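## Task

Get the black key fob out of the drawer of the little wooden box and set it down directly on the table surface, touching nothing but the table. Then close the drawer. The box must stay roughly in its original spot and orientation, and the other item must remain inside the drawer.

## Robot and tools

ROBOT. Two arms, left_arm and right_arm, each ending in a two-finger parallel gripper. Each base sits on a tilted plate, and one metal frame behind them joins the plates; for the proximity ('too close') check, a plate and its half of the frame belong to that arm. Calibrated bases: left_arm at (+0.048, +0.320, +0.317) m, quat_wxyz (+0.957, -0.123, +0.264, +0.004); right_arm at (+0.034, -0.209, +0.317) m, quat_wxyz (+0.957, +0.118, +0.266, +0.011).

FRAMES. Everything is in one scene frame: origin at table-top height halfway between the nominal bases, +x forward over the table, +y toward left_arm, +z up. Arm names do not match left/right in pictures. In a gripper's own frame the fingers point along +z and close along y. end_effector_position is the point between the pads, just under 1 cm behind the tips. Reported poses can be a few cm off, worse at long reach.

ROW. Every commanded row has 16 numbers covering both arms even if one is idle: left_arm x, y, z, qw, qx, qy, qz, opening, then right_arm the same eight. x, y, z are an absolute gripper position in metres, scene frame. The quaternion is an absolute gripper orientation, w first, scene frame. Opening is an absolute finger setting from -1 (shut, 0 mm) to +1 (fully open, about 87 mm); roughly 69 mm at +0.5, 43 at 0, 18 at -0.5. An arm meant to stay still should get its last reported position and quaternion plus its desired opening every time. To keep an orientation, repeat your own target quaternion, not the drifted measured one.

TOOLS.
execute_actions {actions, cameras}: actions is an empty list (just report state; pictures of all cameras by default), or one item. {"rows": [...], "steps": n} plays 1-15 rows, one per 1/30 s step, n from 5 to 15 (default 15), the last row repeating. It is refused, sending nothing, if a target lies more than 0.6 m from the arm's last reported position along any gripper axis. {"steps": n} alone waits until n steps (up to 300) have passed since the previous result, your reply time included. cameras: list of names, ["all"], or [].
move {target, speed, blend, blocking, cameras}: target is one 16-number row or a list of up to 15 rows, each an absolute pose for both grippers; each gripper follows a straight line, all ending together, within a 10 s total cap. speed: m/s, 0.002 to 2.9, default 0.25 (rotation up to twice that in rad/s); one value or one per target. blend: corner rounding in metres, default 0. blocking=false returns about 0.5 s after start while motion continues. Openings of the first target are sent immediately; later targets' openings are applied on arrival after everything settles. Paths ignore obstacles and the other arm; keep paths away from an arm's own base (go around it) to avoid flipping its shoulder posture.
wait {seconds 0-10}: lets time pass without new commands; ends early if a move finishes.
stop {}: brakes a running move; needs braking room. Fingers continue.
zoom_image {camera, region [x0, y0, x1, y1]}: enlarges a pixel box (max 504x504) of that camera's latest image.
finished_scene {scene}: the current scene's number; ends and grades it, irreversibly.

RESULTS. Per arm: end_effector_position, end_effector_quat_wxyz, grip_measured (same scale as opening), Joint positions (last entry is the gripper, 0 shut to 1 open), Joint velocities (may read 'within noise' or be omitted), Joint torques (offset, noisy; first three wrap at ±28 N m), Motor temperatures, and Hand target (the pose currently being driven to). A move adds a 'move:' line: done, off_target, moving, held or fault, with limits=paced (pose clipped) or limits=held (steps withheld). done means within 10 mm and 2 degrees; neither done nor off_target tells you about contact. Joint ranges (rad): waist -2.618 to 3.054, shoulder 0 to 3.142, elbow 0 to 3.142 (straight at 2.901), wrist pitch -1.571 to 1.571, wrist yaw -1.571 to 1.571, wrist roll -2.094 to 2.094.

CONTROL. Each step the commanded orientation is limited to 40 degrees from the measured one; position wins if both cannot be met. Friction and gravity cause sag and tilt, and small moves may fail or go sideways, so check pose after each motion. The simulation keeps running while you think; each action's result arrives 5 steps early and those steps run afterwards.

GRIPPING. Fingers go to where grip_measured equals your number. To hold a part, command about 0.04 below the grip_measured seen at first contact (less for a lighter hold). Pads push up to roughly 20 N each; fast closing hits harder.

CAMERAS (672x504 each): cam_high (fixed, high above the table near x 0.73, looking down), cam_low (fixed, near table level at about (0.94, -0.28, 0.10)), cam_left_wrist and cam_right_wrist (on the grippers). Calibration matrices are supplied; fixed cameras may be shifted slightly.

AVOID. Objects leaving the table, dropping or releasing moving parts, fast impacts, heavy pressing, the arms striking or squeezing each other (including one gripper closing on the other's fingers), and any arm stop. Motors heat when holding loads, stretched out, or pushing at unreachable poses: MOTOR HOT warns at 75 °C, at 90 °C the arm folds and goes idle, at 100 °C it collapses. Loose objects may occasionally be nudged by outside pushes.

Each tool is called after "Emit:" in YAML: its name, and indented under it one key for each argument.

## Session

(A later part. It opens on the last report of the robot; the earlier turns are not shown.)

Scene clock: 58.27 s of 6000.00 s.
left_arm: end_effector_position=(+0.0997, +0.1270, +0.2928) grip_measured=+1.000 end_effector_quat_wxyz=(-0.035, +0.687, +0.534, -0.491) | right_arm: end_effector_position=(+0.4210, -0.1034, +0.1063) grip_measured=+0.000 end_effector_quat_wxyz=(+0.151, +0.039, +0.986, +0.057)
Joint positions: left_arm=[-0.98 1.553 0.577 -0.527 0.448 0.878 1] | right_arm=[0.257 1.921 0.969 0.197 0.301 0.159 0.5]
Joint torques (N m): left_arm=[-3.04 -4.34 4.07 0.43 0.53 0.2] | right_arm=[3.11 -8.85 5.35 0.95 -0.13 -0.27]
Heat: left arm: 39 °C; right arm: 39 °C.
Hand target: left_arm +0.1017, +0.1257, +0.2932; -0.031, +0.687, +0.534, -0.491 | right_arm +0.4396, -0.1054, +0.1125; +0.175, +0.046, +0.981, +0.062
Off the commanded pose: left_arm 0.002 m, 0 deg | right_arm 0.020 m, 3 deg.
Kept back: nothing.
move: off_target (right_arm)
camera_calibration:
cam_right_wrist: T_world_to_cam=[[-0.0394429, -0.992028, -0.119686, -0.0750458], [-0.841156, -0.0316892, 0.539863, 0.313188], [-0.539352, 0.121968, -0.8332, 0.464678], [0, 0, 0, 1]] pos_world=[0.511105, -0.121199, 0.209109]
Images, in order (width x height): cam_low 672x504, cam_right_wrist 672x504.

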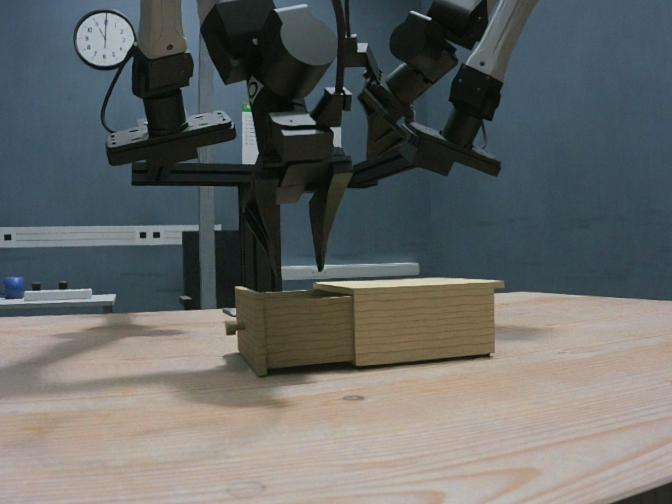

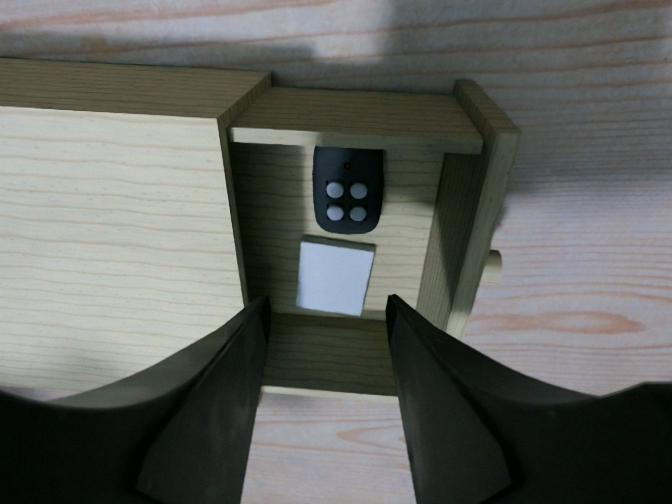

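Emit:
move:
  target:
    - [0.1017, 0.1257, 0.2933, -0.031, 0.687, 0.534, -0.491, 1, 0.445, -0.1065, 0.10, 0.1751, 0.0434, 0.9825, 0.0455, 0]
    - [0.1017, 0.1257, 0.2933, -0.031, 0.687, 0.534, -0.491, 1, 0.445, -0.1065, 0.047, 0.1751, 0.0434, 0.9825, 0.0455, 0]
  cameras: ["cam_right_wrist", "cam_low"]
  speed: [0.15, 0.12]

Emit:
zoom_image:
  camera: "cam_right_wrist"
  region: [160, 100, 460, 400]

Emit:
zoom_image:
  camera: "cam_low"
  region: [220, 190, 400, 370]

Scene clock: 60.17 s of 6000.00 s.
left_arm: end_effector_position=(+0.0997, +0.1270, +0.2928) grip_measured=+1.000 end_effector_quat_wxyz=(-0.035, +0.687, +0.534, -0.491) | right_arm: end_effector_position=(+0.4385, -0.1050, +0.0516) grip_measured=+0.000 end_effector_quat_wxyz=(+0.166, +0.041, +0.984, +0.044)
Joint positions: left_arm=[-0.98 1.553 0.577 -0.527 0.448 0.878 1] | right_arm=[0.209 2.132 1.085 0.331 0.294 0.116 0.5]
Joint torques (N m): left_arm=[-3.08 -4.33 4.1 0.43 0.53 0.2] | right_arm=[3.44 -7.08 4.36 1 -0.15 -0.32]
Heat: left arm: 39 °C; right arm: 39 °C.
Hand target: left_arm +0.1017, +0.1257, +0.2932; -0.031, +0.687, +0.534, -0.491 | right_arm +0.4448, -0.1065, +0.0472; +0.175, +0.043, +0.983, +0.045
Off the commanded pose: left_arm 0.002 m, 0 deg | right_arm 0.008 m, 1 deg.
Kept back: nothing.
move: done
camera_calibration:
cam_right_wrist: T_world_to_cam=[[-0.0465289, -0.994326, -0.0956614, -0.0808377], [-0.856458, -0.00957776, 0.516127, 0.367689], [-0.514115, 0.105945, -0.851153, 0.416928], [0, 0, 0, 1]] pos_world=[0.525497, -0.121029, 0.157362]
Images, in order (width x height): cam_low 672x504, cam_right_wrist 672x504.

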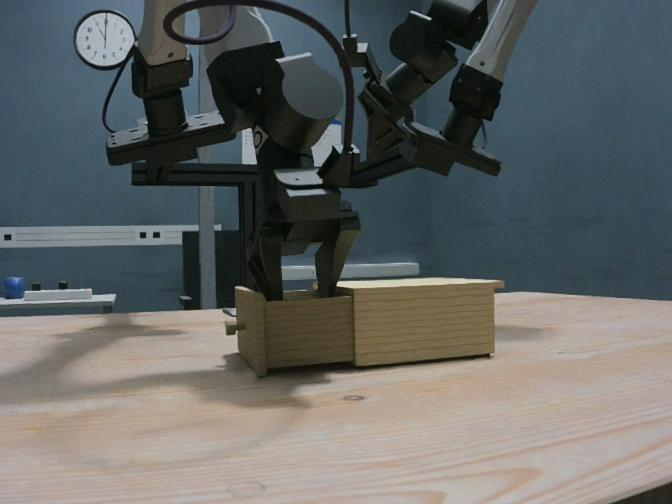

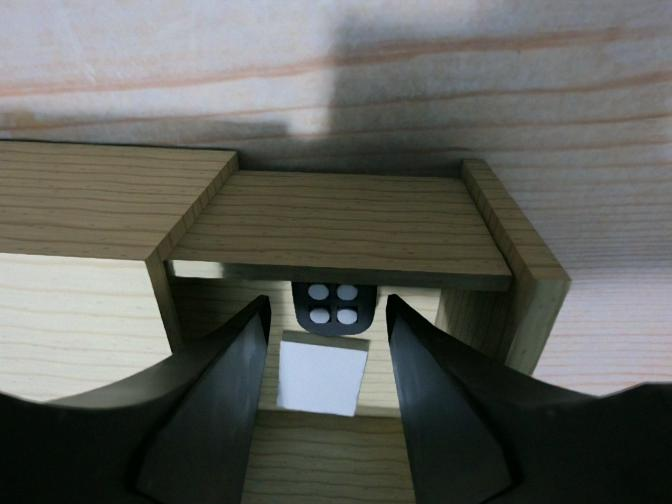

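Scaled by 1.680 from the camera's 672x504 image, which has a finer 960x720 frame.

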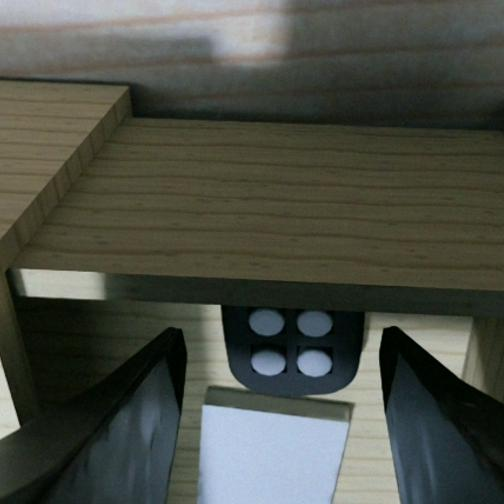

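Scaled by 2.800 from the camera's 672x504 image, which has a finer 960x720 frame.

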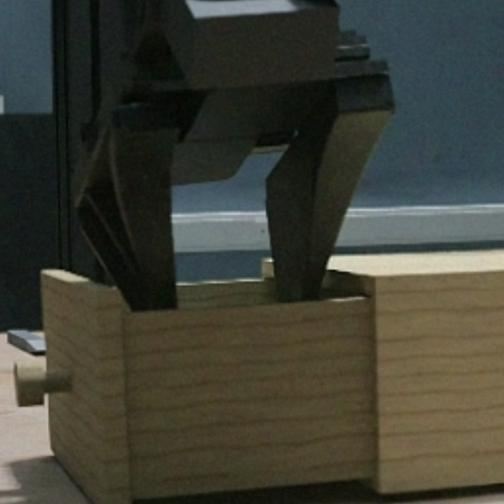

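Emit:
move:
  target:
    - [0.1017, 0.1257, 0.2933, -0.031, 0.687, 0.534, -0.491, 1, 0.437, -0.1065, 0.045, 0.1751, 0.0434, 0.9825, 0.0455, 0]
    - [0.1017, 0.1257, 0.2933, -0.031, 0.687, 0.534, -0.491, 1, 0.436, -0.1065, 0.027, 0.1751, 0.0434, 0.9825, 0.0455, 0]
  cameras: ["cam_right_wrist", "cam_low"]
  speed: [0.1, 0.06]

Emit:
zoom_image:
  camera: "cam_right_wrist"
  region: [160, 100, 460, 400]

Emit:
zoom_image:
  camera: "cam_low"
  region: [220, 190, 400, 370]

Scene clock: 61.57 s of 6000.00 s.
left_arm: end_effector_position=(+0.0997, +0.1270, +0.2928) grip_measured=+1.000 end_effector_quat_wxyz=(-0.035, +0.687, +0.534, -0.491) | right_arm: end_effector_position=(+0.4281, -0.1037, +0.0336) grip_measured=-0.001 end_effector_quat_wxyz=(+0.163, +0.039, +0.985, +0.045)
Joint positions: left_arm=[-0.98 1.553 0.577 -0.527 0.448 0.878 1] | right_arm=[0.2 2.191 1.078 0.392 0.284 0.107 0.5]
Joint torques (N m): left_arm=[-3.04 -4.29 4.07 0.43 0.53 0.2] | right_arm=[3.08 -6.48 4.1 1.09 -0.14 -0.24]
Heat: left arm: 39 °C; right arm: 39 °C.
Hand target: left_arm +0.1017, +0.1257, +0.2932; -0.031, +0.687, +0.534, -0.491 | right_arm +0.4356, -0.1067, +0.0274; +0.175, +0.043, +0.983, +0.045
Off the commanded pose: left_arm 0.002 m, 0 deg | right_arm 0.011 m, 1 deg.
Kept back: nothing.
move: off_target (right_arm)
camera_calibration:
cam_right_wrist: T_world_to_cam=[[-0.0415877, -0.994441, -0.096736, -0.0837957], [-0.853516, -0.0149726, 0.520852, 0.366095], [-0.519405, 0.104227, -0.848148, 0.398128], [0, 0, 0, 1]] pos_world=[0.515773, -0.119344, 0.138884]
Images, in order (width x height): cam_low 672x504, cam_right_wrist 672x504.

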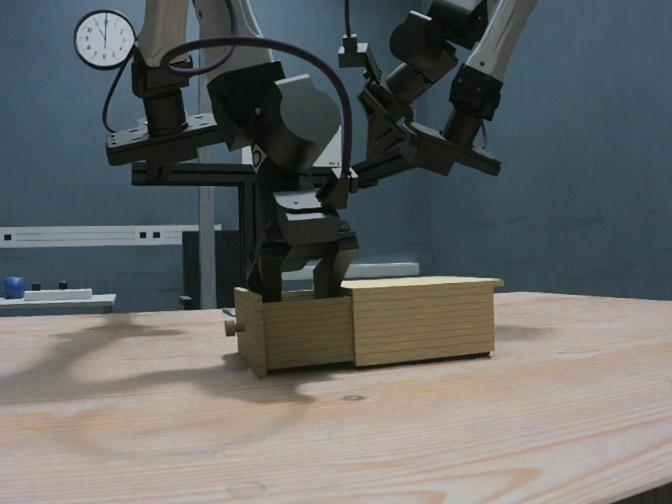

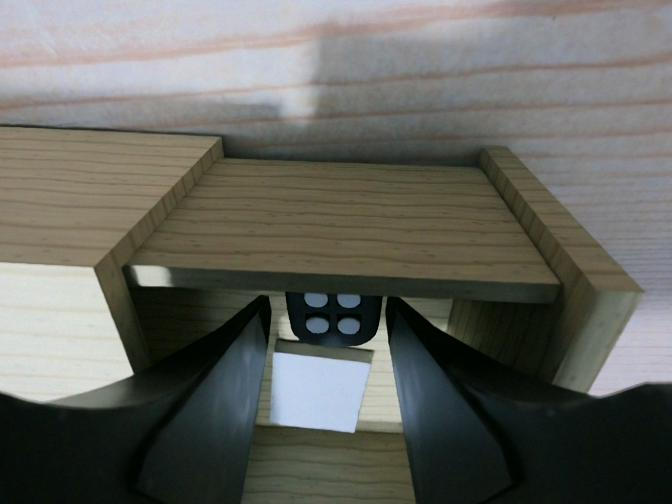

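Scaled by 1.680 from the camera's 672x504 image, which has a finer 960x720 frame.

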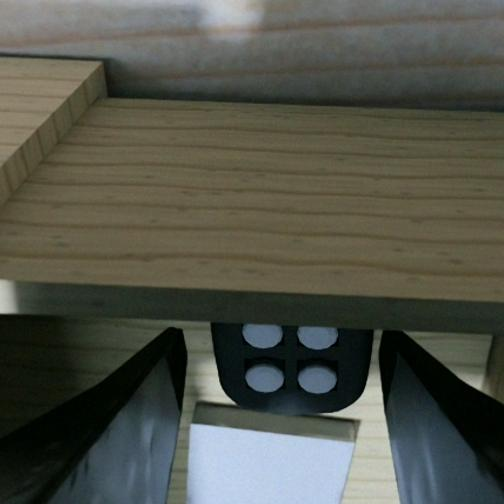

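Scaled by 2.800 from the camera's 672x504 image, which has a finer 960x720 frame.

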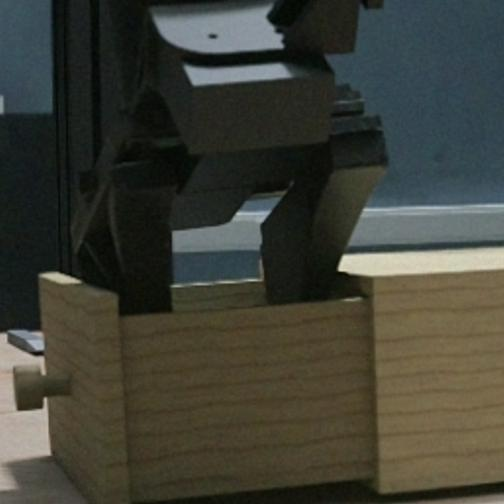

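Emit:
move:
  target:
    - [0.1017, 0.1257, 0.2933, -0.031, 0.687, 0.534, -0.491, 1, 0.436, -0.1067, 0.029, 0.1751, 0.0434, 0.9825, 0.0455, -0.1]
    - [0.1017, 0.1257, 0.2933, -0.031, 0.687, 0.534, -0.491, 1, 0.436, -0.1067, 0.029, 0.1751, 0.0434, 0.9825, 0.0455, -0.17]
    - [0.1017, 0.1257, 0.2933, -0.031, 0.687, 0.534, -0.491, 1, 0.436, -0.1067, 0.029, 0.1751, 0.0434, 0.9825, 0.0455, -0.25]
  cameras: ["cam_right_wrist", "cam_low"]
  speed: [0.06, 0.06, 0.06]

Emit:
zoom_image:
  camera: "cam_right_wrist"
  region: [160, 100, 460, 400]

Scene clock: 65.77 s of 6000.00 s.
left_arm: end_effector_position=(+0.0997, +0.1270, +0.2928) grip_measured=+1.000 end_effector_quat_wxyz=(-0.035, +0.687, +0.534, -0.491) | right_arm: end_effector_position=(+0.4294, -0.1043, +0.0332) grip_measured=-0.176 end_effector_quat_wxyz=(+0.166, +0.040, +0.984, +0.045)
Joint positions: left_arm=[-0.98 1.553 0.577 -0.527 0.448 0.878 1] | right_arm=[0.198 2.192 1.078 0.4 0.283 0.107 0.412]
Joint torques (N m): left_arm=[-3 -4.36 4.05 0.43 0.53 0.2] | right_arm=[3.28 -7.19 3.88 1 -0.11 -0.22]
Heat: left arm: 39 °C; right arm: 38 °C.
Hand target: left_arm +0.1017, +0.1257, +0.2932; -0.031, +0.687, +0.534, -0.491 | right_arm +0.4358, -0.1068, +0.0293; +0.175, +0.043, +0.983, +0.045
Off the commanded pose: left_arm 0.002 m, 0 deg | right_arm 0.008 m, 1 deg.
Kept back: nothing.
move: done
camera_calibration:
cam_right_wrist: T_world_to_cam=[[-0.0441996, -0.994307, -0.0969515, -0.0832472], [-0.856324, -0.012276, 0.516292, 0.369062], [-0.514543, 0.105842, -0.850907, 0.39673], [0, 0, 0, 1]] pos_world=[0.516493, -0.120233, 0.138966]
Images, in order (width x height): cam_low 672x504, cam_right_wrist 672x504.

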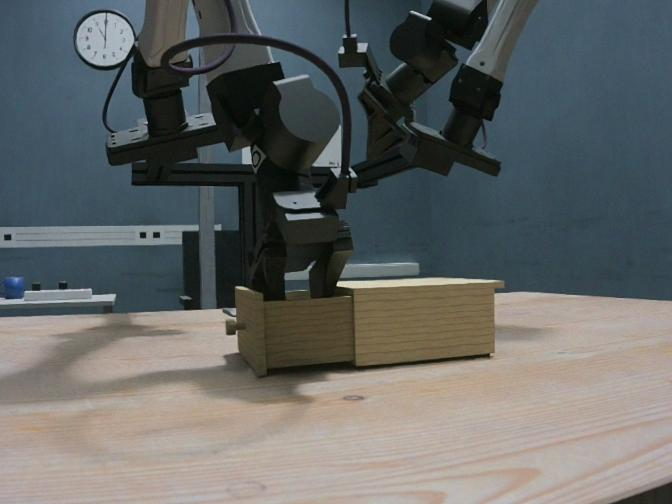

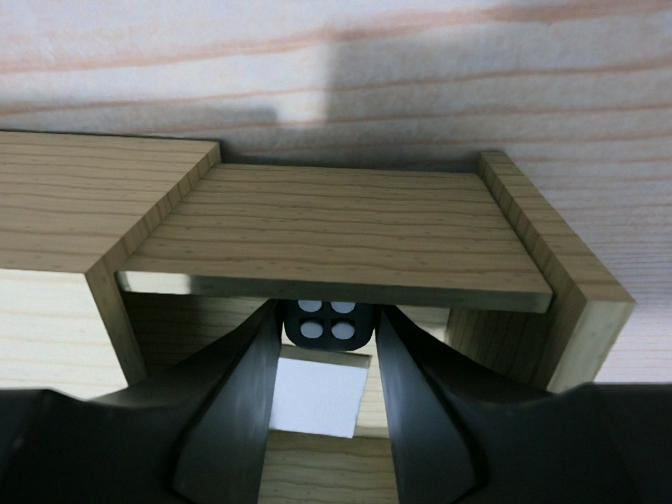

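Scaled by 1.680 from the camera's 672x504 image, which has a finer 960x720 frame.

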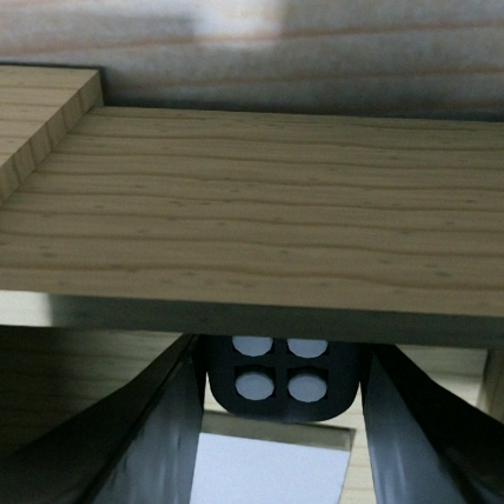

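Emit:
move:
  target:
    - [0.1017, 0.1257, 0.2933, -0.031, 0.687, 0.534, -0.491, 1, 0.436, -0.1067, 0.055, 0.1751, 0.0434, 0.9825, 0.0455, -0.25]
    - [0.1017, 0.1257, 0.2933, -0.031, 0.687, 0.534, -0.491, 1, 0.434, -0.1067, 0.13, 0.1751, 0.0434, 0.9825, 0.0455, -0.25]
  cameras: ["cam_right_wrist", "cam_low"]
  speed: [0.06, 0.12]

Emit:
zoom_image:
  camera: "cam_low"
  region: [220, 140, 400, 320]

Scene clock: 67.87 s of 6000.00 s.
left_arm: end_effector_position=(+0.0997, +0.1270, +0.2928) grip_measured=+1.000 end_effector_quat_wxyz=(-0.035, +0.687, +0.534, -0.491) | right_arm: end_effector_position=(+0.4261, -0.1075, +0.1164) grip_measured=-0.176 end_effector_quat_wxyz=(+0.160, +0.037, +0.985, +0.044)
Joint positions: left_arm=[-0.98 1.553 0.577 -0.527 0.448 0.878 1] | right_arm=[0.268 1.889 0.969 0.176 0.335 0.153 0.412]
Joint torques (N m): left_arm=[-3.03 -4.36 4.05 0.43 0.54 0.2] | right_arm=[5.29 -11 3.11 0.74 0.13 -0.04]
Heat: left arm: 39 °C; right arm: 39 °C.
Hand target: left_arm +0.1017, +0.1257, +0.2932; -0.031, +0.687, +0.534, -0.491 | right_arm +0.4340, -0.1067, +0.1295; +0.175, +0.044, +0.983, +0.046
Off the commanded pose: left_arm 0.002 m, 0 deg | right_arm 0.016 m, 2 deg.
Kept back: nothing.
move: off_target (right_arm)
camera_calibration:
cam_right_wrist: T_world_to_cam=[[-0.0377775, -0.994873, -0.0938147, -0.0816576], [-0.849532, -0.0174599, 0.527248, 0.318407], [-0.526183, 0.0996167, -0.844517, 0.469671], [0, 0, 0, 1]] pos_world=[0.514545, -0.122467, 0.221105]
Images, in order (width x height): cam_low 672x504, cam_right_wrist 672x504.

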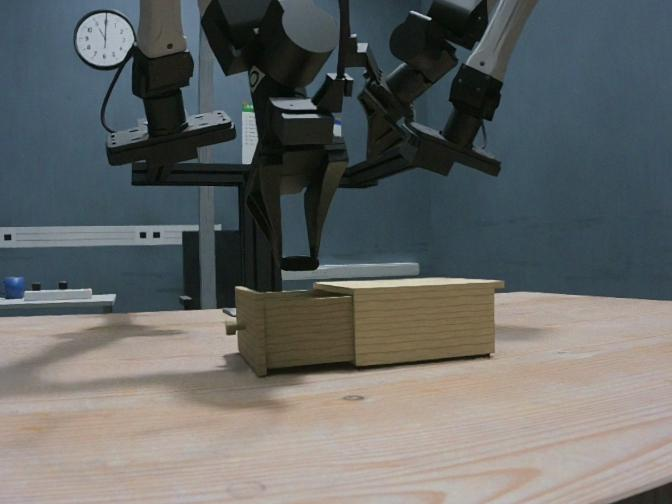

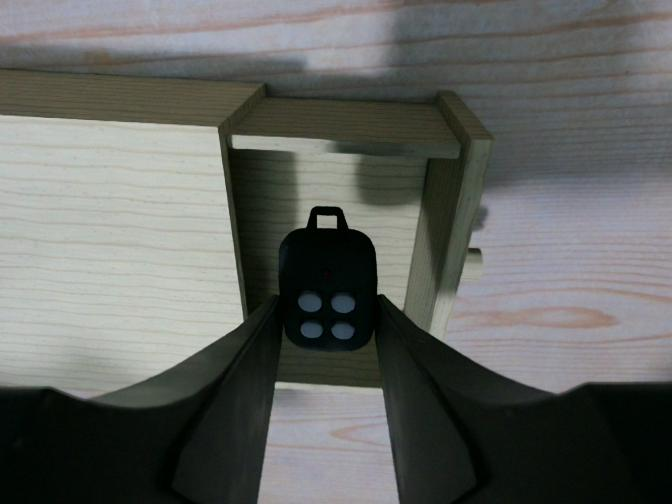

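Scaled by 2.800 from the camera's 672x504 image, which has a finer 960x720 frame.

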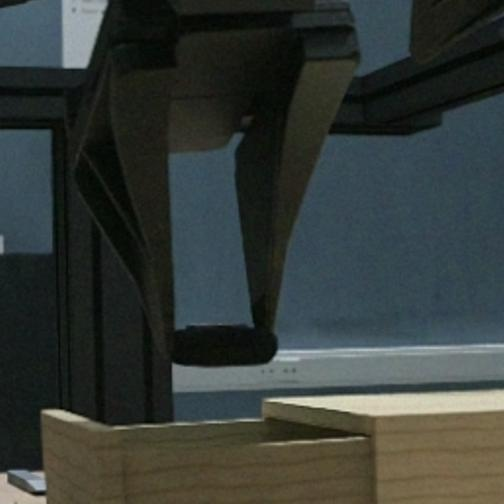

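Emit:
move:
  target:
    - [0.1017, 0.1257, 0.2933, -0.031, 0.687, 0.534, -0.491, 1, 0.45, -0.28, 0.12, 0.1751, 0.0434, 0.9825, 0.0455, -0.25]
    - [0.1017, 0.1257, 0.2933, -0.031, 0.687, 0.534, -0.491, 1, 0.455, -0.285, 0.04, 0.1751, 0.0434, 0.9825, 0.0455, -0.25]
  cameras: ["cam_right_wrist", "cam_low"]
  speed: [0.3, 0.15]
  blend: [0.03, 0]

Emit:
zoom_image:
  camera: "cam_low"
  region: [20, 200, 320, 450]

Scene clock: 70.17 s of 6000.00 s.
left_arm: end_effector_position=(+0.0997, +0.1270, +0.2928) grip_measured=+1.000 end_effector_quat_wxyz=(-0.035, +0.687, +0.534, -0.491) | right_arm: end_effector_position=(+0.4479, -0.2816, +0.0435) grip_measured=-0.176 end_effector_quat_wxyz=(+0.163, +0.046, +0.984, +0.045)
Joint positions: left_arm=[-0.98 1.553 0.577 -0.527 0.448 0.878 1] | right_arm=[-0.238 2.035 1.114 0.234 -0.051 -0.163 0.412]
Joint torques (N m): left_arm=[-3.02 -4.34 4.07 0.44 0.54 0.21] | right_arm=[0.75 -7.58 4.71 0.96 -0.23 -0.27]
Heat: left arm: 39 °C; right arm: 39 °C.
Hand target: left_arm +0.1017, +0.1257, +0.2932; -0.031, +0.687, +0.534, -0.491 | right_arm +0.4548, -0.2851, +0.0402; +0.175, +0.043, +0.983, +0.045
Off the commanded pose: left_arm 0.002 m, 0 deg | right_arm 0.009 m, 1 deg.
Kept back: nothing.
move: done
camera_calibration:
cam_right_wrist: T_world_to_cam=[[-0.0553636, -0.99352, -0.0992636, -0.252453], [-0.853144, -0.00457782, 0.521655, 0.377836], [-0.518729, 0.113567, -0.847362, 0.437654], [0, 0, 0, 1]] pos_world=[0.535396, -0.29879, 0.148692]
Images, in order (width x height): cam_low 672x504, cam_right_wrist 672x504.

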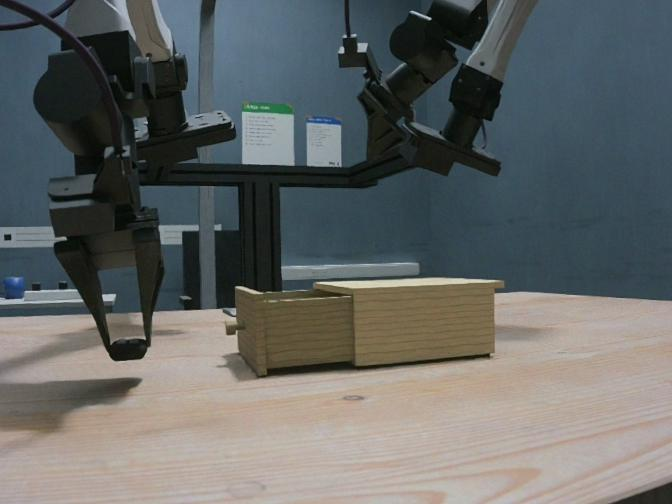

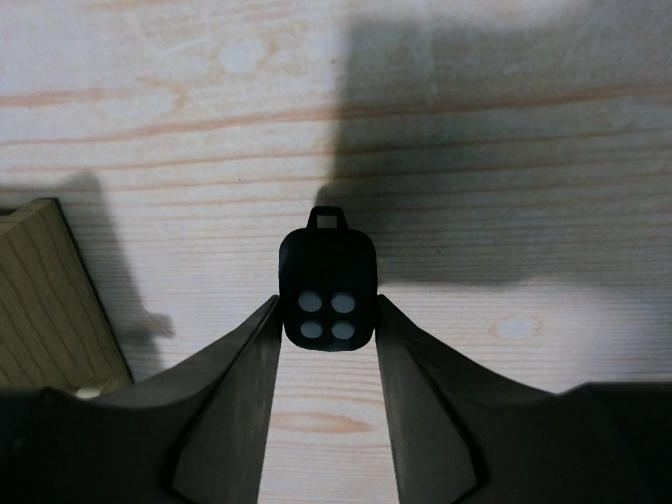

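Scaled by 1.680 from the camera's 672x504 image, which has a finer 960x720 frame.

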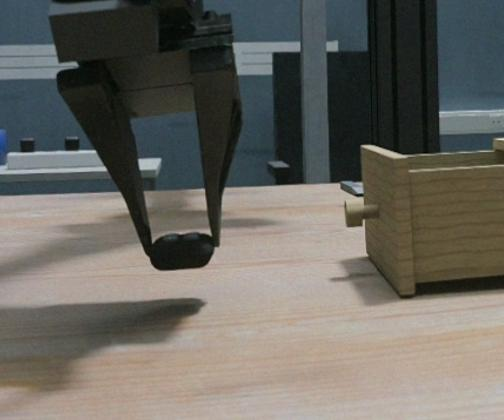

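Emit:
move:
  target: [0.1017, 0.1257, 0.2933, -0.031, 0.687, 0.534, -0.491, 1, 0.455, -0.285, 0.0265, 0.1751, 0.0434, 0.9825, 0.0455, -0.25]
  cameras: ["cam_low"]
  speed: [0.06]

Emit:
zoom_image:
  camera: "cam_low"
  region: [60, 290, 220, 430]

Scene clock: 71.30 s of 6000.00 s.
left_arm: end_effector_position=(+0.0997, +0.1270, +0.2928) grip_measured=+1.000 end_effector_quat_wxyz=(-0.035, +0.687, +0.534, -0.491) | right_arm: end_effector_position=(+0.4488, -0.2810, +0.0309) grip_measured=-0.176 end_effector_quat_wxyz=(+0.164, +0.045, +0.984, +0.046)
Joint positions: left_arm=[-0.98 1.553 0.577 -0.527 0.448 0.878 1] | right_arm=[-0.24 2.082 1.138 0.26 -0.053 -0.165 0.412]
Joint torques (N m): left_arm=[-3.03 -4.34 4.04 0.43 0.53 0.2] | right_arm=[0.73 -7.42 4.75 0.98 -0.2 -0.26]
Heat: left arm: 39 °C; right arm: 39 °C.
Hand target: left_arm +0.1017, +0.1257, +0.2932; -0.031, +0.687, +0.534, -0.491 | right_arm +0.4549, -0.2850, +0.0269; +0.175, +0.043, +0.983, +0.045
Off the commanded pose: left_arm 0.002 m, 0 deg | right_arm 0.009 m, 1 deg.
Kept back: nothing.
move: done
Images, in order (width x height): cam_low 672x504.

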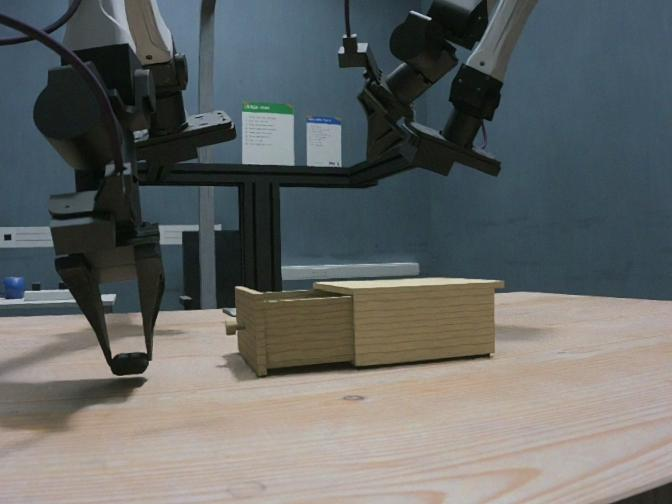

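Scaled by 3.150 from the camera's 672x504 image, which has a finer 960x720 frame.

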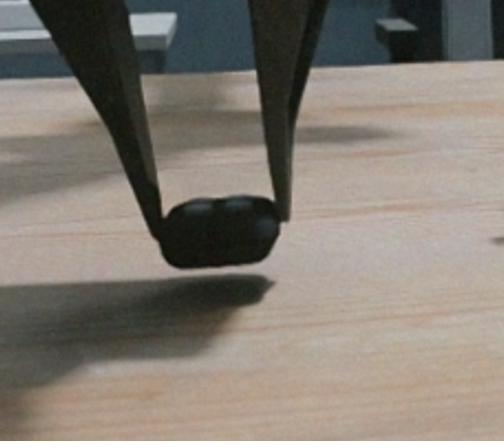

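Emit:
move:
  target: [0.1017, 0.1257, 0.2933, -0.031, 0.687, 0.534, -0.491, 1, 0.455, -0.285, 0.0225, 0.1751, 0.0434, 0.9825, 0.0455, -0.25]
  cameras: ["cam_low"]
  speed: [0.05]

Emit:
zoom_image:
  camera: "cam_low"
  region: [60, 290, 220, 430]

Scene clock: 72.43 s of 6000.00 s.
left_arm: end_effector_position=(+0.0997, +0.1270, +0.2928) grip_measured=+1.000 end_effector_quat_wxyz=(-0.035, +0.687, +0.534, -0.491) | right_arm: end_effector_position=(+0.4484, -0.2803, +0.0269) grip_measured=-0.176 end_effector_quat_wxyz=(+0.164, +0.045, +0.984, +0.046)
Joint positions: left_arm=[-0.98 1.553 0.577 -0.527 0.448 0.878 1] | right_arm=[-0.24 2.097 1.144 0.266 -0.054 -0.165 0.412]
Joint torques (N m): left_arm=[-3.04 -4.33 4.07 0.43 0.53 0.2] | right_arm=[0.53 -7.57 4.52 0.97 -0.2 -0.29]
Heat: left arm: 39 °C; right arm: 39 °C.
Hand target: left_arm +0.1017, +0.1257, +0.2932; -0.031, +0.687, +0.534, -0.491 | right_arm +0.4547, -0.2849, +0.0228; +0.175, +0.043, +0.983, +0.045
Off the commanded pose: left_arm 0.002 m, 0 deg | right_arm 0.009 m, 1 deg.
Kept back: nothing.
move: done
Images, in order (width x height): cam_low 672x504.

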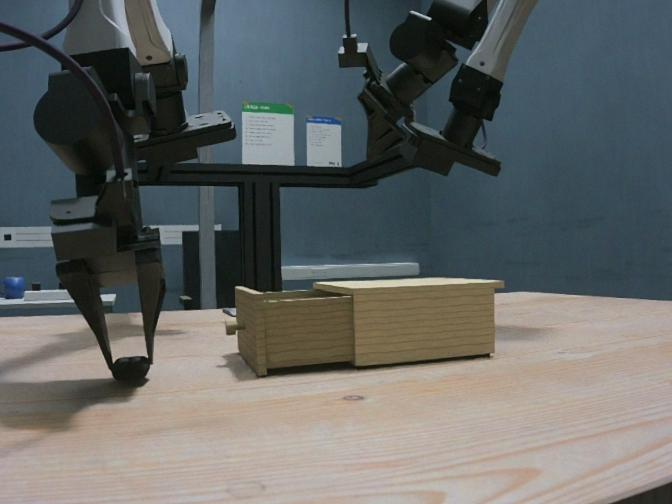

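Scaled by 3.150 from the camera's 672x504 image, which has a finer 960x720 frame.

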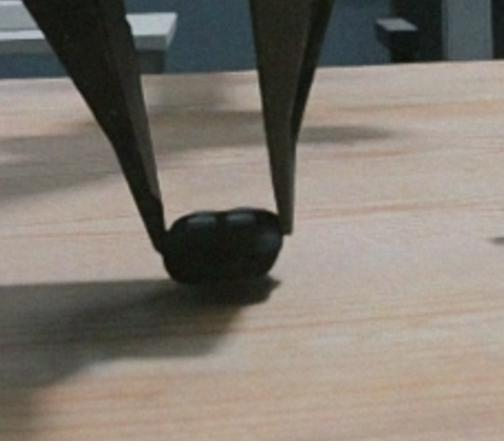

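Emit:
move:
  target: [0.1017, 0.1257, 0.2933, -0.031, 0.687, 0.534, -0.491, 1, 0.455, -0.285, 0.0195, 0.1751, 0.0434, 0.9825, 0.0455, -0.25]
  cameras: ["cam_low", "cam_right_wrist"]
  speed: [0.05]

Emit:
zoom_image:
  camera: "cam_low"
  region: [60, 290, 220, 430]

Scene clock: 73.47 s of 6000.00 s.
left_arm: end_effector_position=(+0.0997, +0.1270, +0.2928) grip_measured=+1.000 end_effector_quat_wxyz=(-0.035, +0.687, +0.534, -0.491) | right_arm: end_effector_position=(+0.4488, -0.2801, +0.0240) grip_measured=-0.176 end_effector_quat_wxyz=(+0.164, +0.045, +0.984, +0.046)
Joint positions: left_arm=[-0.98 1.553 0.577 -0.527 0.448 0.878 1] | right_arm=[-0.24 2.108 1.151 0.271 -0.055 -0.166 0.412]
Joint torques (N m): left_arm=[-3 -4.31 4.07 0.43 0.53 0.21] | right_arm=[0.57 -7.5 4.6 0.99 -0.22 -0.29]
Heat: left arm: 39 °C; right arm: 39 °C.
Hand target: left_arm +0.1017, +0.1257, +0.2932; -0.031, +0.687, +0.534, -0.491 | right_arm +0.4548, -0.2850, +0.0198; +0.175, +0.043, +0.983, +0.045
Off the commanded pose: left_arm 0.002 m, 0 deg | right_arm 0.009 m, 1 deg.
Kept back: nothing.
move: done
camera_calibration:
cam_right_wrist: T_world_to_cam=[[-0.0527879, -0.993491, -0.100938, -0.253905], [-0.853961, -0.00748619, 0.520283, 0.388398], [-0.517652, 0.113662, -0.848008, 0.420981], [0, 0, 0, 1]] pos_world=[0.536196, -0.297194, 0.12929]
Images, in order (width x height): cam_low 672x504, cam_right_wrist 672x504.

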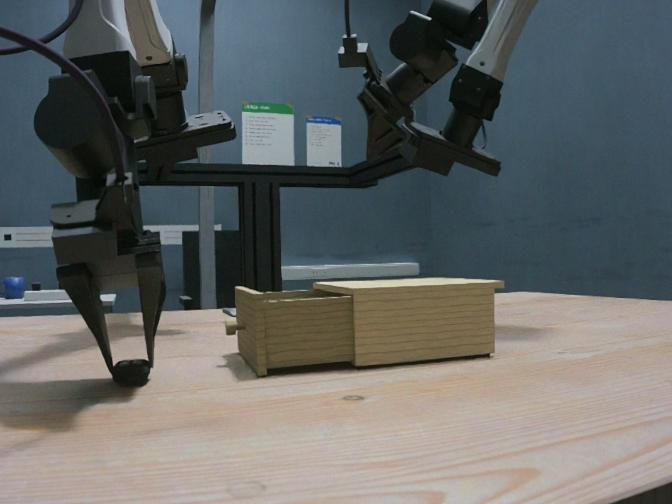

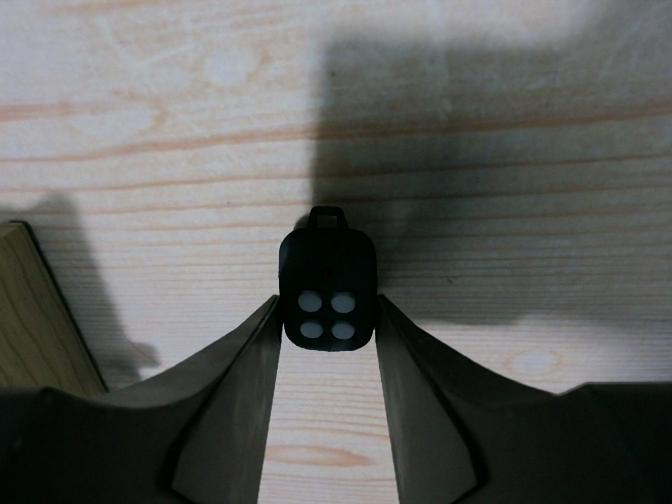

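Scaled by 3.150 from the camera's 672x504 image, which has a finer 960x720 frame.

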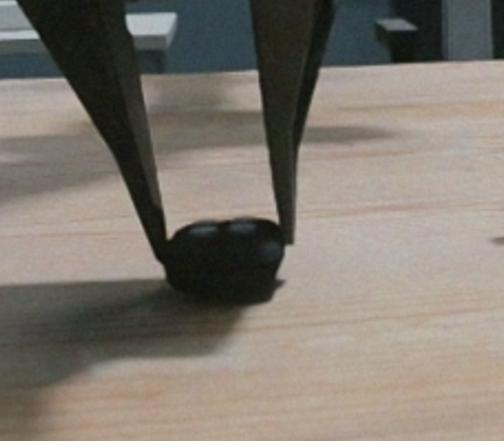

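Emit:
move:
  target: [0.1017, 0.1257, 0.2933, -0.031, 0.687, 0.534, -0.491, 1, 0.455, -0.285, 0.0165, 0.1751, 0.0434, 0.9825, 0.0455, -0.25]
  cameras: ["cam_low", "cam_right_wrist"]
  speed: [0.05]

Emit:
zoom_image:
  camera: "cam_low"
  region: [60, 290, 220, 430]

Scene clock: 75.03 s of 6000.00 s.
left_arm: end_effector_position=(+0.0997, +0.1270, +0.2928) grip_measured=+1.000 end_effector_quat_wxyz=(-0.035, +0.687, +0.534, -0.491) | right_arm: end_effector_position=(+0.4491, -0.2797, +0.0212) grip_measured=-0.176 end_effector_quat_wxyz=(+0.164, +0.044, +0.984, +0.047)
Joint positions: left_arm=[-0.98 1.553 0.577 -0.527 0.448 0.878 1] | right_arm=[-0.24 2.118 1.157 0.276 -0.056 -0.166 0.412]
Joint torques (N m): left_arm=[-3.06 -4.31 4.05 0.43 0.53 0.21] | right_arm=[0.55 -7.61 4.63 0.95 -0.22 -0.27]
Heat: left arm: 39 °C; right arm: 39 °C.
Hand target: left_arm +0.1017, +0.1257, +0.2932; -0.031, +0.687, +0.534, -0.491 | right_arm +0.4549, -0.2850, +0.0169; +0.175, +0.043, +0.983, +0.045
Off the commanded pose: left_arm 0.002 m, 0 deg | right_arm 0.009 m, 1 deg.
Kept back: nothing.
move: done
camera_calibration:
cam_right_wrist: T_world_to_cam=[[-0.0522332, -0.993464, -0.101493, -0.253989], [-0.85426, -0.00818676, 0.519781, 0.389994], [-0.517215, 0.113851, -0.848249, 0.418601], [0, 0, 0, 1]] pos_world=[0.536396, -0.296795, 0.126589]
Images, in order (width x height): cam_low 672x504, cam_right_wrist 672x504.

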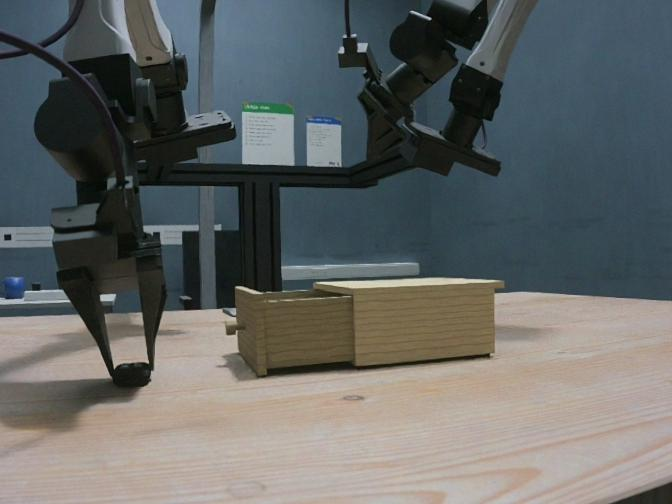

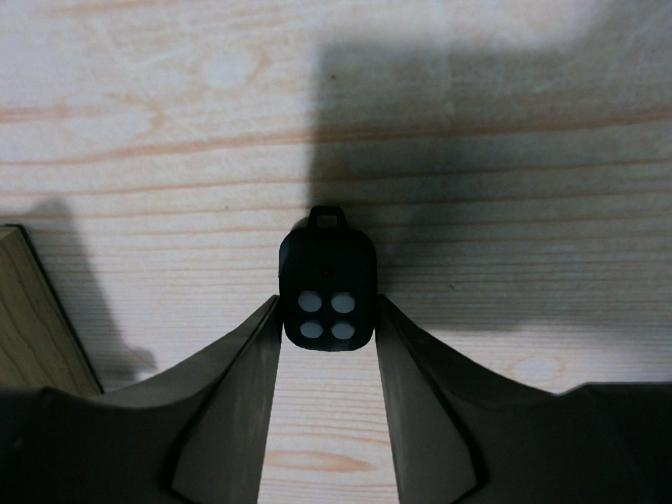

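Scaled by 3.150 from the camera's 672x504 image, which has a finer 960x720 frame.

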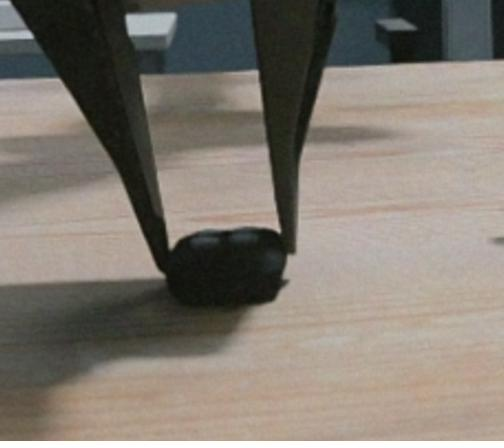

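Emit:
move:
  target: [0.1017, 0.1257, 0.2933, -0.031, 0.687, 0.534, -0.491, 1, 0.455, -0.285, 0.0135, 0.1751, 0.0434, 0.9825, 0.0455, -0.25]
  cameras: ["cam_low", "cam_right_wrist"]
  speed: [0.05]

Emit:
zoom_image:
  camera: "cam_low"
  region: [60, 290, 220, 430]

Emit:
zoom_image:
  camera: "cam_right_wrist"
  region: [230, 160, 430, 360]

Scene clock: 75.97 s of 6000.00 s.
left_arm: end_effector_position=(+0.0997, +0.1270, +0.2928) grip_measured=+1.000 end_effector_quat_wxyz=(-0.035, +0.687, +0.534, -0.491) | right_arm: end_effector_position=(+0.4498, -0.2801, +0.0208) grip_measured=-0.176 end_effector_quat_wxyz=(+0.166, +0.045, +0.984, +0.047)
Joint positions: left_arm=[-0.98 1.553 0.577 -0.527 0.448 0.878 1] | right_arm=[-0.242 2.12 1.159 0.279 -0.059 -0.167 0.412]
Joint torques (N m): left_arm=[-3.06 -4.34 4.05 0.43 0.53 0.21] | right_arm=[0.53 -6.75 4.93 0.99 -0.22 -0.26]
Heat: left arm: 39 °C; right arm: 39 °C.
Hand target: left_arm +0.1017, +0.1257, +0.2932; -0.031, +0.687, +0.534, -0.491 | right_arm +0.4548, -0.2851, +0.0140; +0.175, +0.043, +0.983, +0.045
Off the commanded pose: left_arm 0.002 m, 0 deg | right_arm 0.010 m, 1 deg.
Kept back: nothing.
move: done
camera_calibration:
cam_right_wrist: T_world_to_cam=[[-0.0521564, -0.993321, -0.102924, -0.254399], [-0.855688, -0.00868324, 0.517419, 0.391362], [-0.514857, 0.115058, -0.84952, 0.417958], [0, 0, 0, 1]] pos_world=[0.536804, -0.297391, 0.126382]
Images, in order (width x height): cam_low 672x504, cam_right_wrist 672x504.

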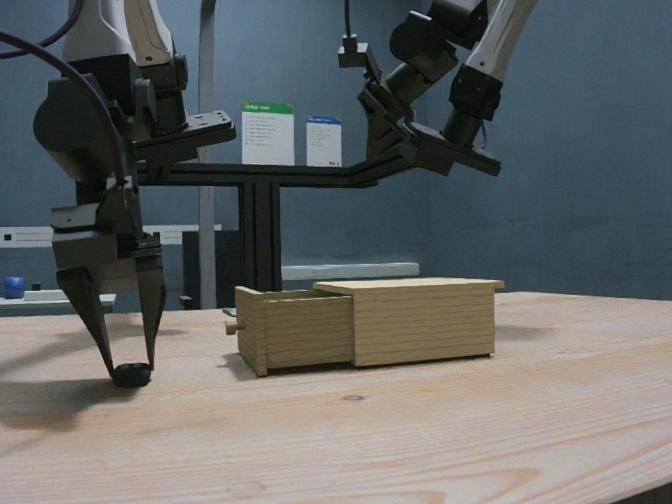

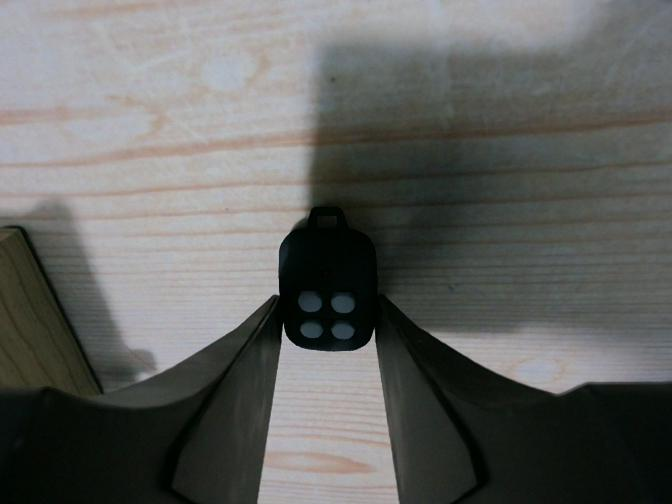

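Scaled by 3.150 from the camera's 672x504 image, which has a finer 960x720 frame.

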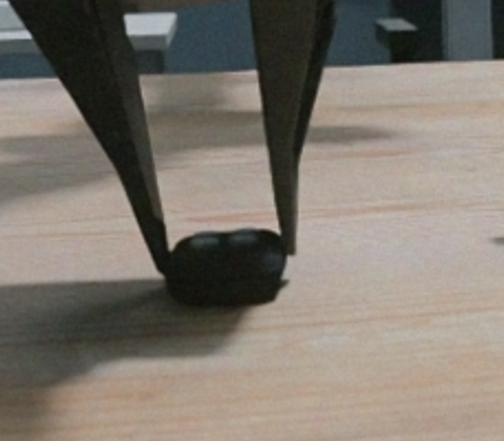

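Scaled by 2.520 from the camera's 672x504 image, which has a finer 960x720 frame.

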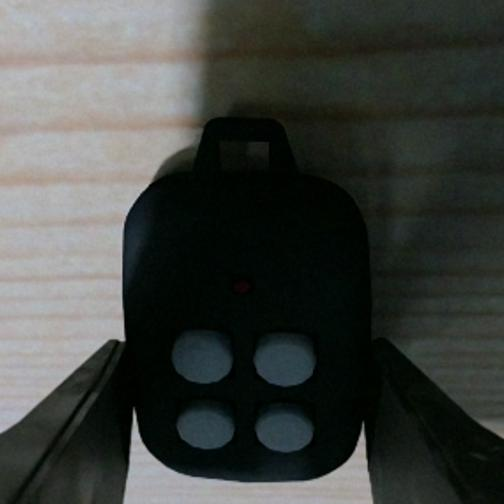

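Emit:
move:
  target:
    - [0.1017, 0.1257, 0.2933, -0.031, 0.687, 0.534, -0.491, 1, 0.455, -0.285, 0.0165, 0.1751, 0.0434, 0.9825, 0.0455, -0.1]
    - [0.1017, 0.1257, 0.2933, -0.031, 0.687, 0.534, -0.491, 1, 0.455, -0.285, 0.017, 0.1751, 0.0434, 0.9825, 0.0455, 0.1]
    - [0.1017, 0.1257, 0.2933, -0.031, 0.687, 0.534, -0.491, 1, 0.455, -0.285, 0.06, 0.1751, 0.0434, 0.9825, 0.0455, 0.1]
  cameras: ["cam_low", "cam_right_wrist"]
  speed: [0.05, 0.05, 0.08]

Emit:
zoom_image:
  camera: "cam_low"
  region: [60, 290, 220, 430]

Scene clock: 80.03 s of 6000.00 s.
left_arm: end_effector_position=(+0.0997, +0.1270, +0.2928) grip_measured=+1.000 end_effector_quat_wxyz=(-0.035, +0.687, +0.534, -0.491) | right_arm: end_effector_position=(+0.4452, -0.2822, +0.0458) grip_measured=+0.100 end_effector_quat_wxyz=(+0.160, +0.045, +0.985, +0.048)
Joint positions: left_arm=[-0.98 1.553 0.577 -0.527 0.448 0.878 1] | right_arm=[-0.243 2.025 1.107 0.223 -0.059 -0.167 0.55]
Joint torques (N m): left_arm=[-2.97 -4.34 4.01 0.44 0.53 0.21] | right_arm=[1.83 -12.27 2.47 0.74 -0.08 -0.2]
Heat: left arm: 39 °C; right arm: 39 °C.
Hand target: left_arm +0.1017, +0.1257, +0.2932; -0.031, +0.687, +0.534, -0.491 | right_arm +0.4550, -0.2849, +0.0595; +0.175, +0.043, +0.983, +0.045
Off the commanded pose: left_arm 0.002 m, 0 deg | right_arm 0.017 m, 2 deg.
Kept back: nothing.
move: off_target (right_arm)
camera_calibration:
cam_right_wrist: T_world_to_cam=[[-0.0525809, -0.993106, -0.104768, -0.253821], [-0.849846, -0.0105923, 0.526924, 0.370986], [-0.524401, 0.116743, -0.84343, 0.441529], [0, 0, 0, 1]] pos_world=[0.533473, -0.299687, 0.150325]
Images, in order (width x height): cam_low 672x504, cam_right_wrist 672x504.

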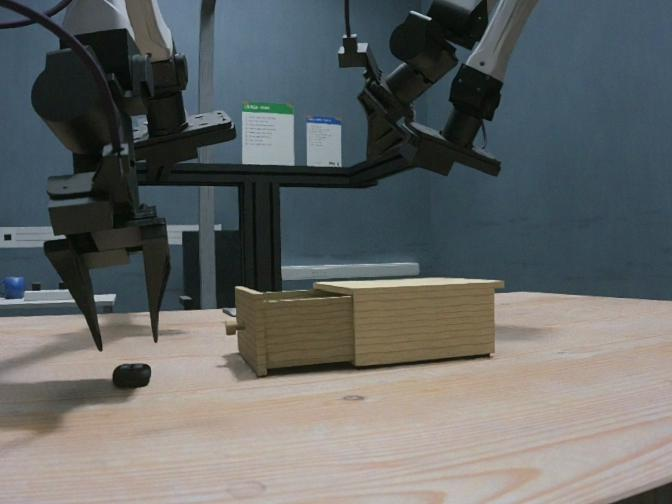

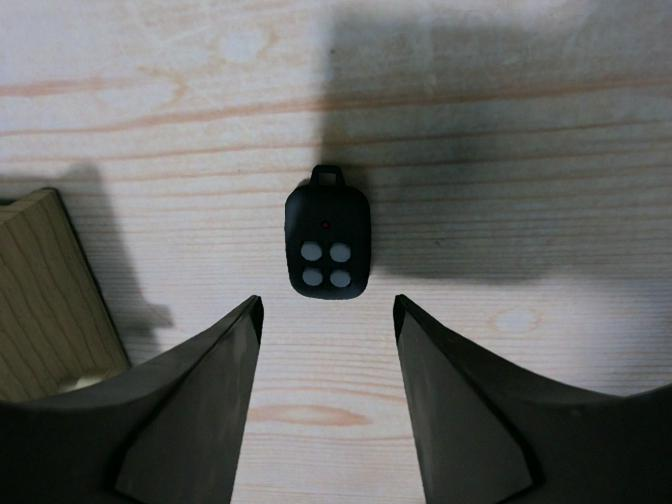

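Scaled by 3.150 from the camera's 672x504 image, which has a finer 960x720 frame.

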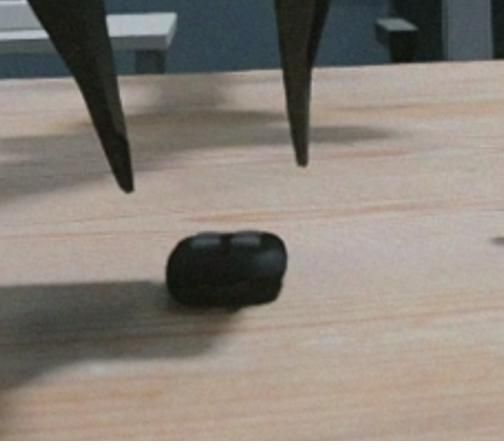

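Emit:
move:
  target:
    - [0.1017, 0.1257, 0.2933, -0.031, 0.687, 0.534, -0.491, 1, 0.44, -0.265, 0.10, 0.1751, 0.0434, 0.9825, 0.0455, 0.1]
    - [0.1017, 0.1257, 0.2933, -0.031, 0.687, 0.534, -0.491, 1, 0.402, -0.21, 0.10, 0.1769, 0.0669, 0.9650, 0.1819, -1]
    - [0.1017, 0.1257, 0.2933, -0.031, 0.687, 0.534, -0.491, 1, 0.402, -0.205, 0.06, 0.1769, 0.0669, 0.9650, 0.1819, -1]
  cameras: ["cam_low", "cam_right_wrist"]
  speed: [0.2, 0.25, 0.15]

Emit:
zoom_image:
  camera: "cam_low"
  region: [100, 230, 340, 430]

Scene clock: 83.60 s of 6000.00 s.
left_arm: end_effector_position=(+0.0997, +0.1270, +0.2928) grip_measured=+1.000 end_effector_quat_wxyz=(-0.035, +0.687, +0.534, -0.491) | right_arm: end_effector_position=(+0.3965, -0.2034, +0.0631) grip_measured=-0.973 end_effector_quat_wxyz=(+0.168, +0.063, +0.967, +0.180)
Joint positions: left_arm=[-0.98 1.553 0.577 -0.527 0.448 0.878 1] | right_arm=[-0.188 1.961 0.84 0.415 -0.273 -0.055 0.013]
Joint torques (N m): left_arm=[-3.04 -4.37 4.1 0.42 0.53 0.2] | right_arm=[1.14 -6.34 2.99 0.96 -0.37 -0.07]
Heat: left arm: 39 °C; right arm: 39 °C.
Hand target: left_arm +0.1017, +0.1257, +0.2932; -0.031, +0.687, +0.534, -0.491 | right_arm +0.4018, -0.2051, +0.0602; +0.177, +0.067, +0.965, +0.182
Off the commanded pose: left_arm 0.002 m, 0 deg | right_arm 0.006 m, 1 deg.
Kept back: nothing.
move: done; target 2's new opening was sent with right_arm's hand 0.018 m and 3 deg from that target
camera_calibration:
cam_right_wrist: T_world_to_cam=[[-0.0410093, -0.930425, -0.36418, -0.151877], [-0.865593, -0.148973, 0.478075, 0.302523], [-0.499066, 0.334837, -0.79926, 0.452856], [0, 0, 0, 1]] pos_world=[0.481639, -0.247876, 0.162011]
Images, in order (width x height): cam_low 672x504, cam_right_wrist 672x504.

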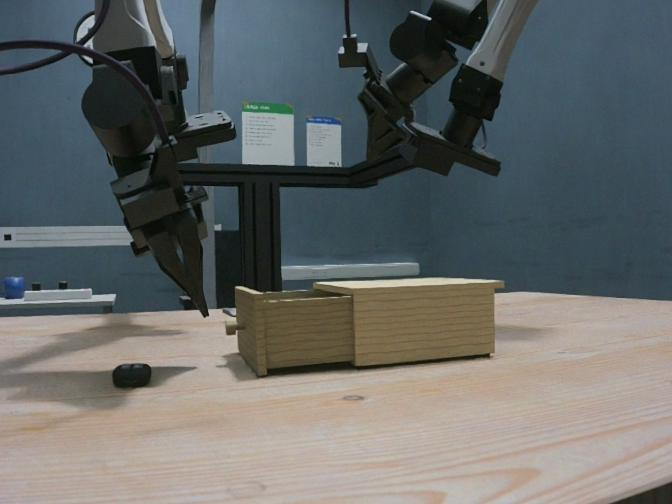

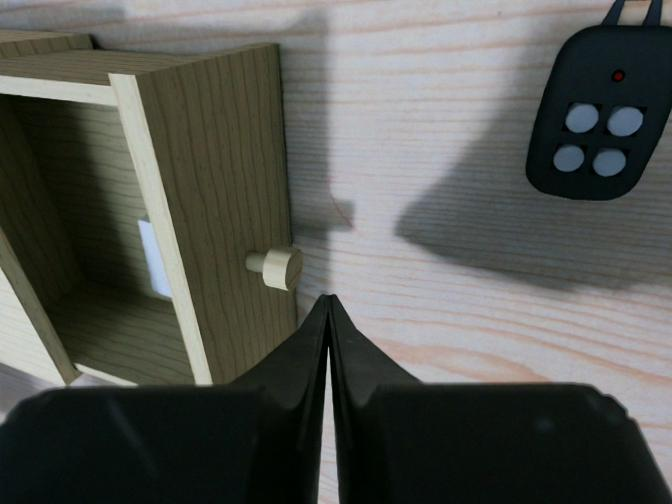

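Scaled by 2.100 from the camera's 672x504 image, which has a finer 960x720 frame.

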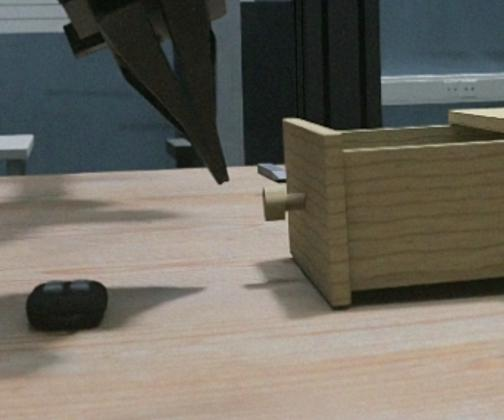

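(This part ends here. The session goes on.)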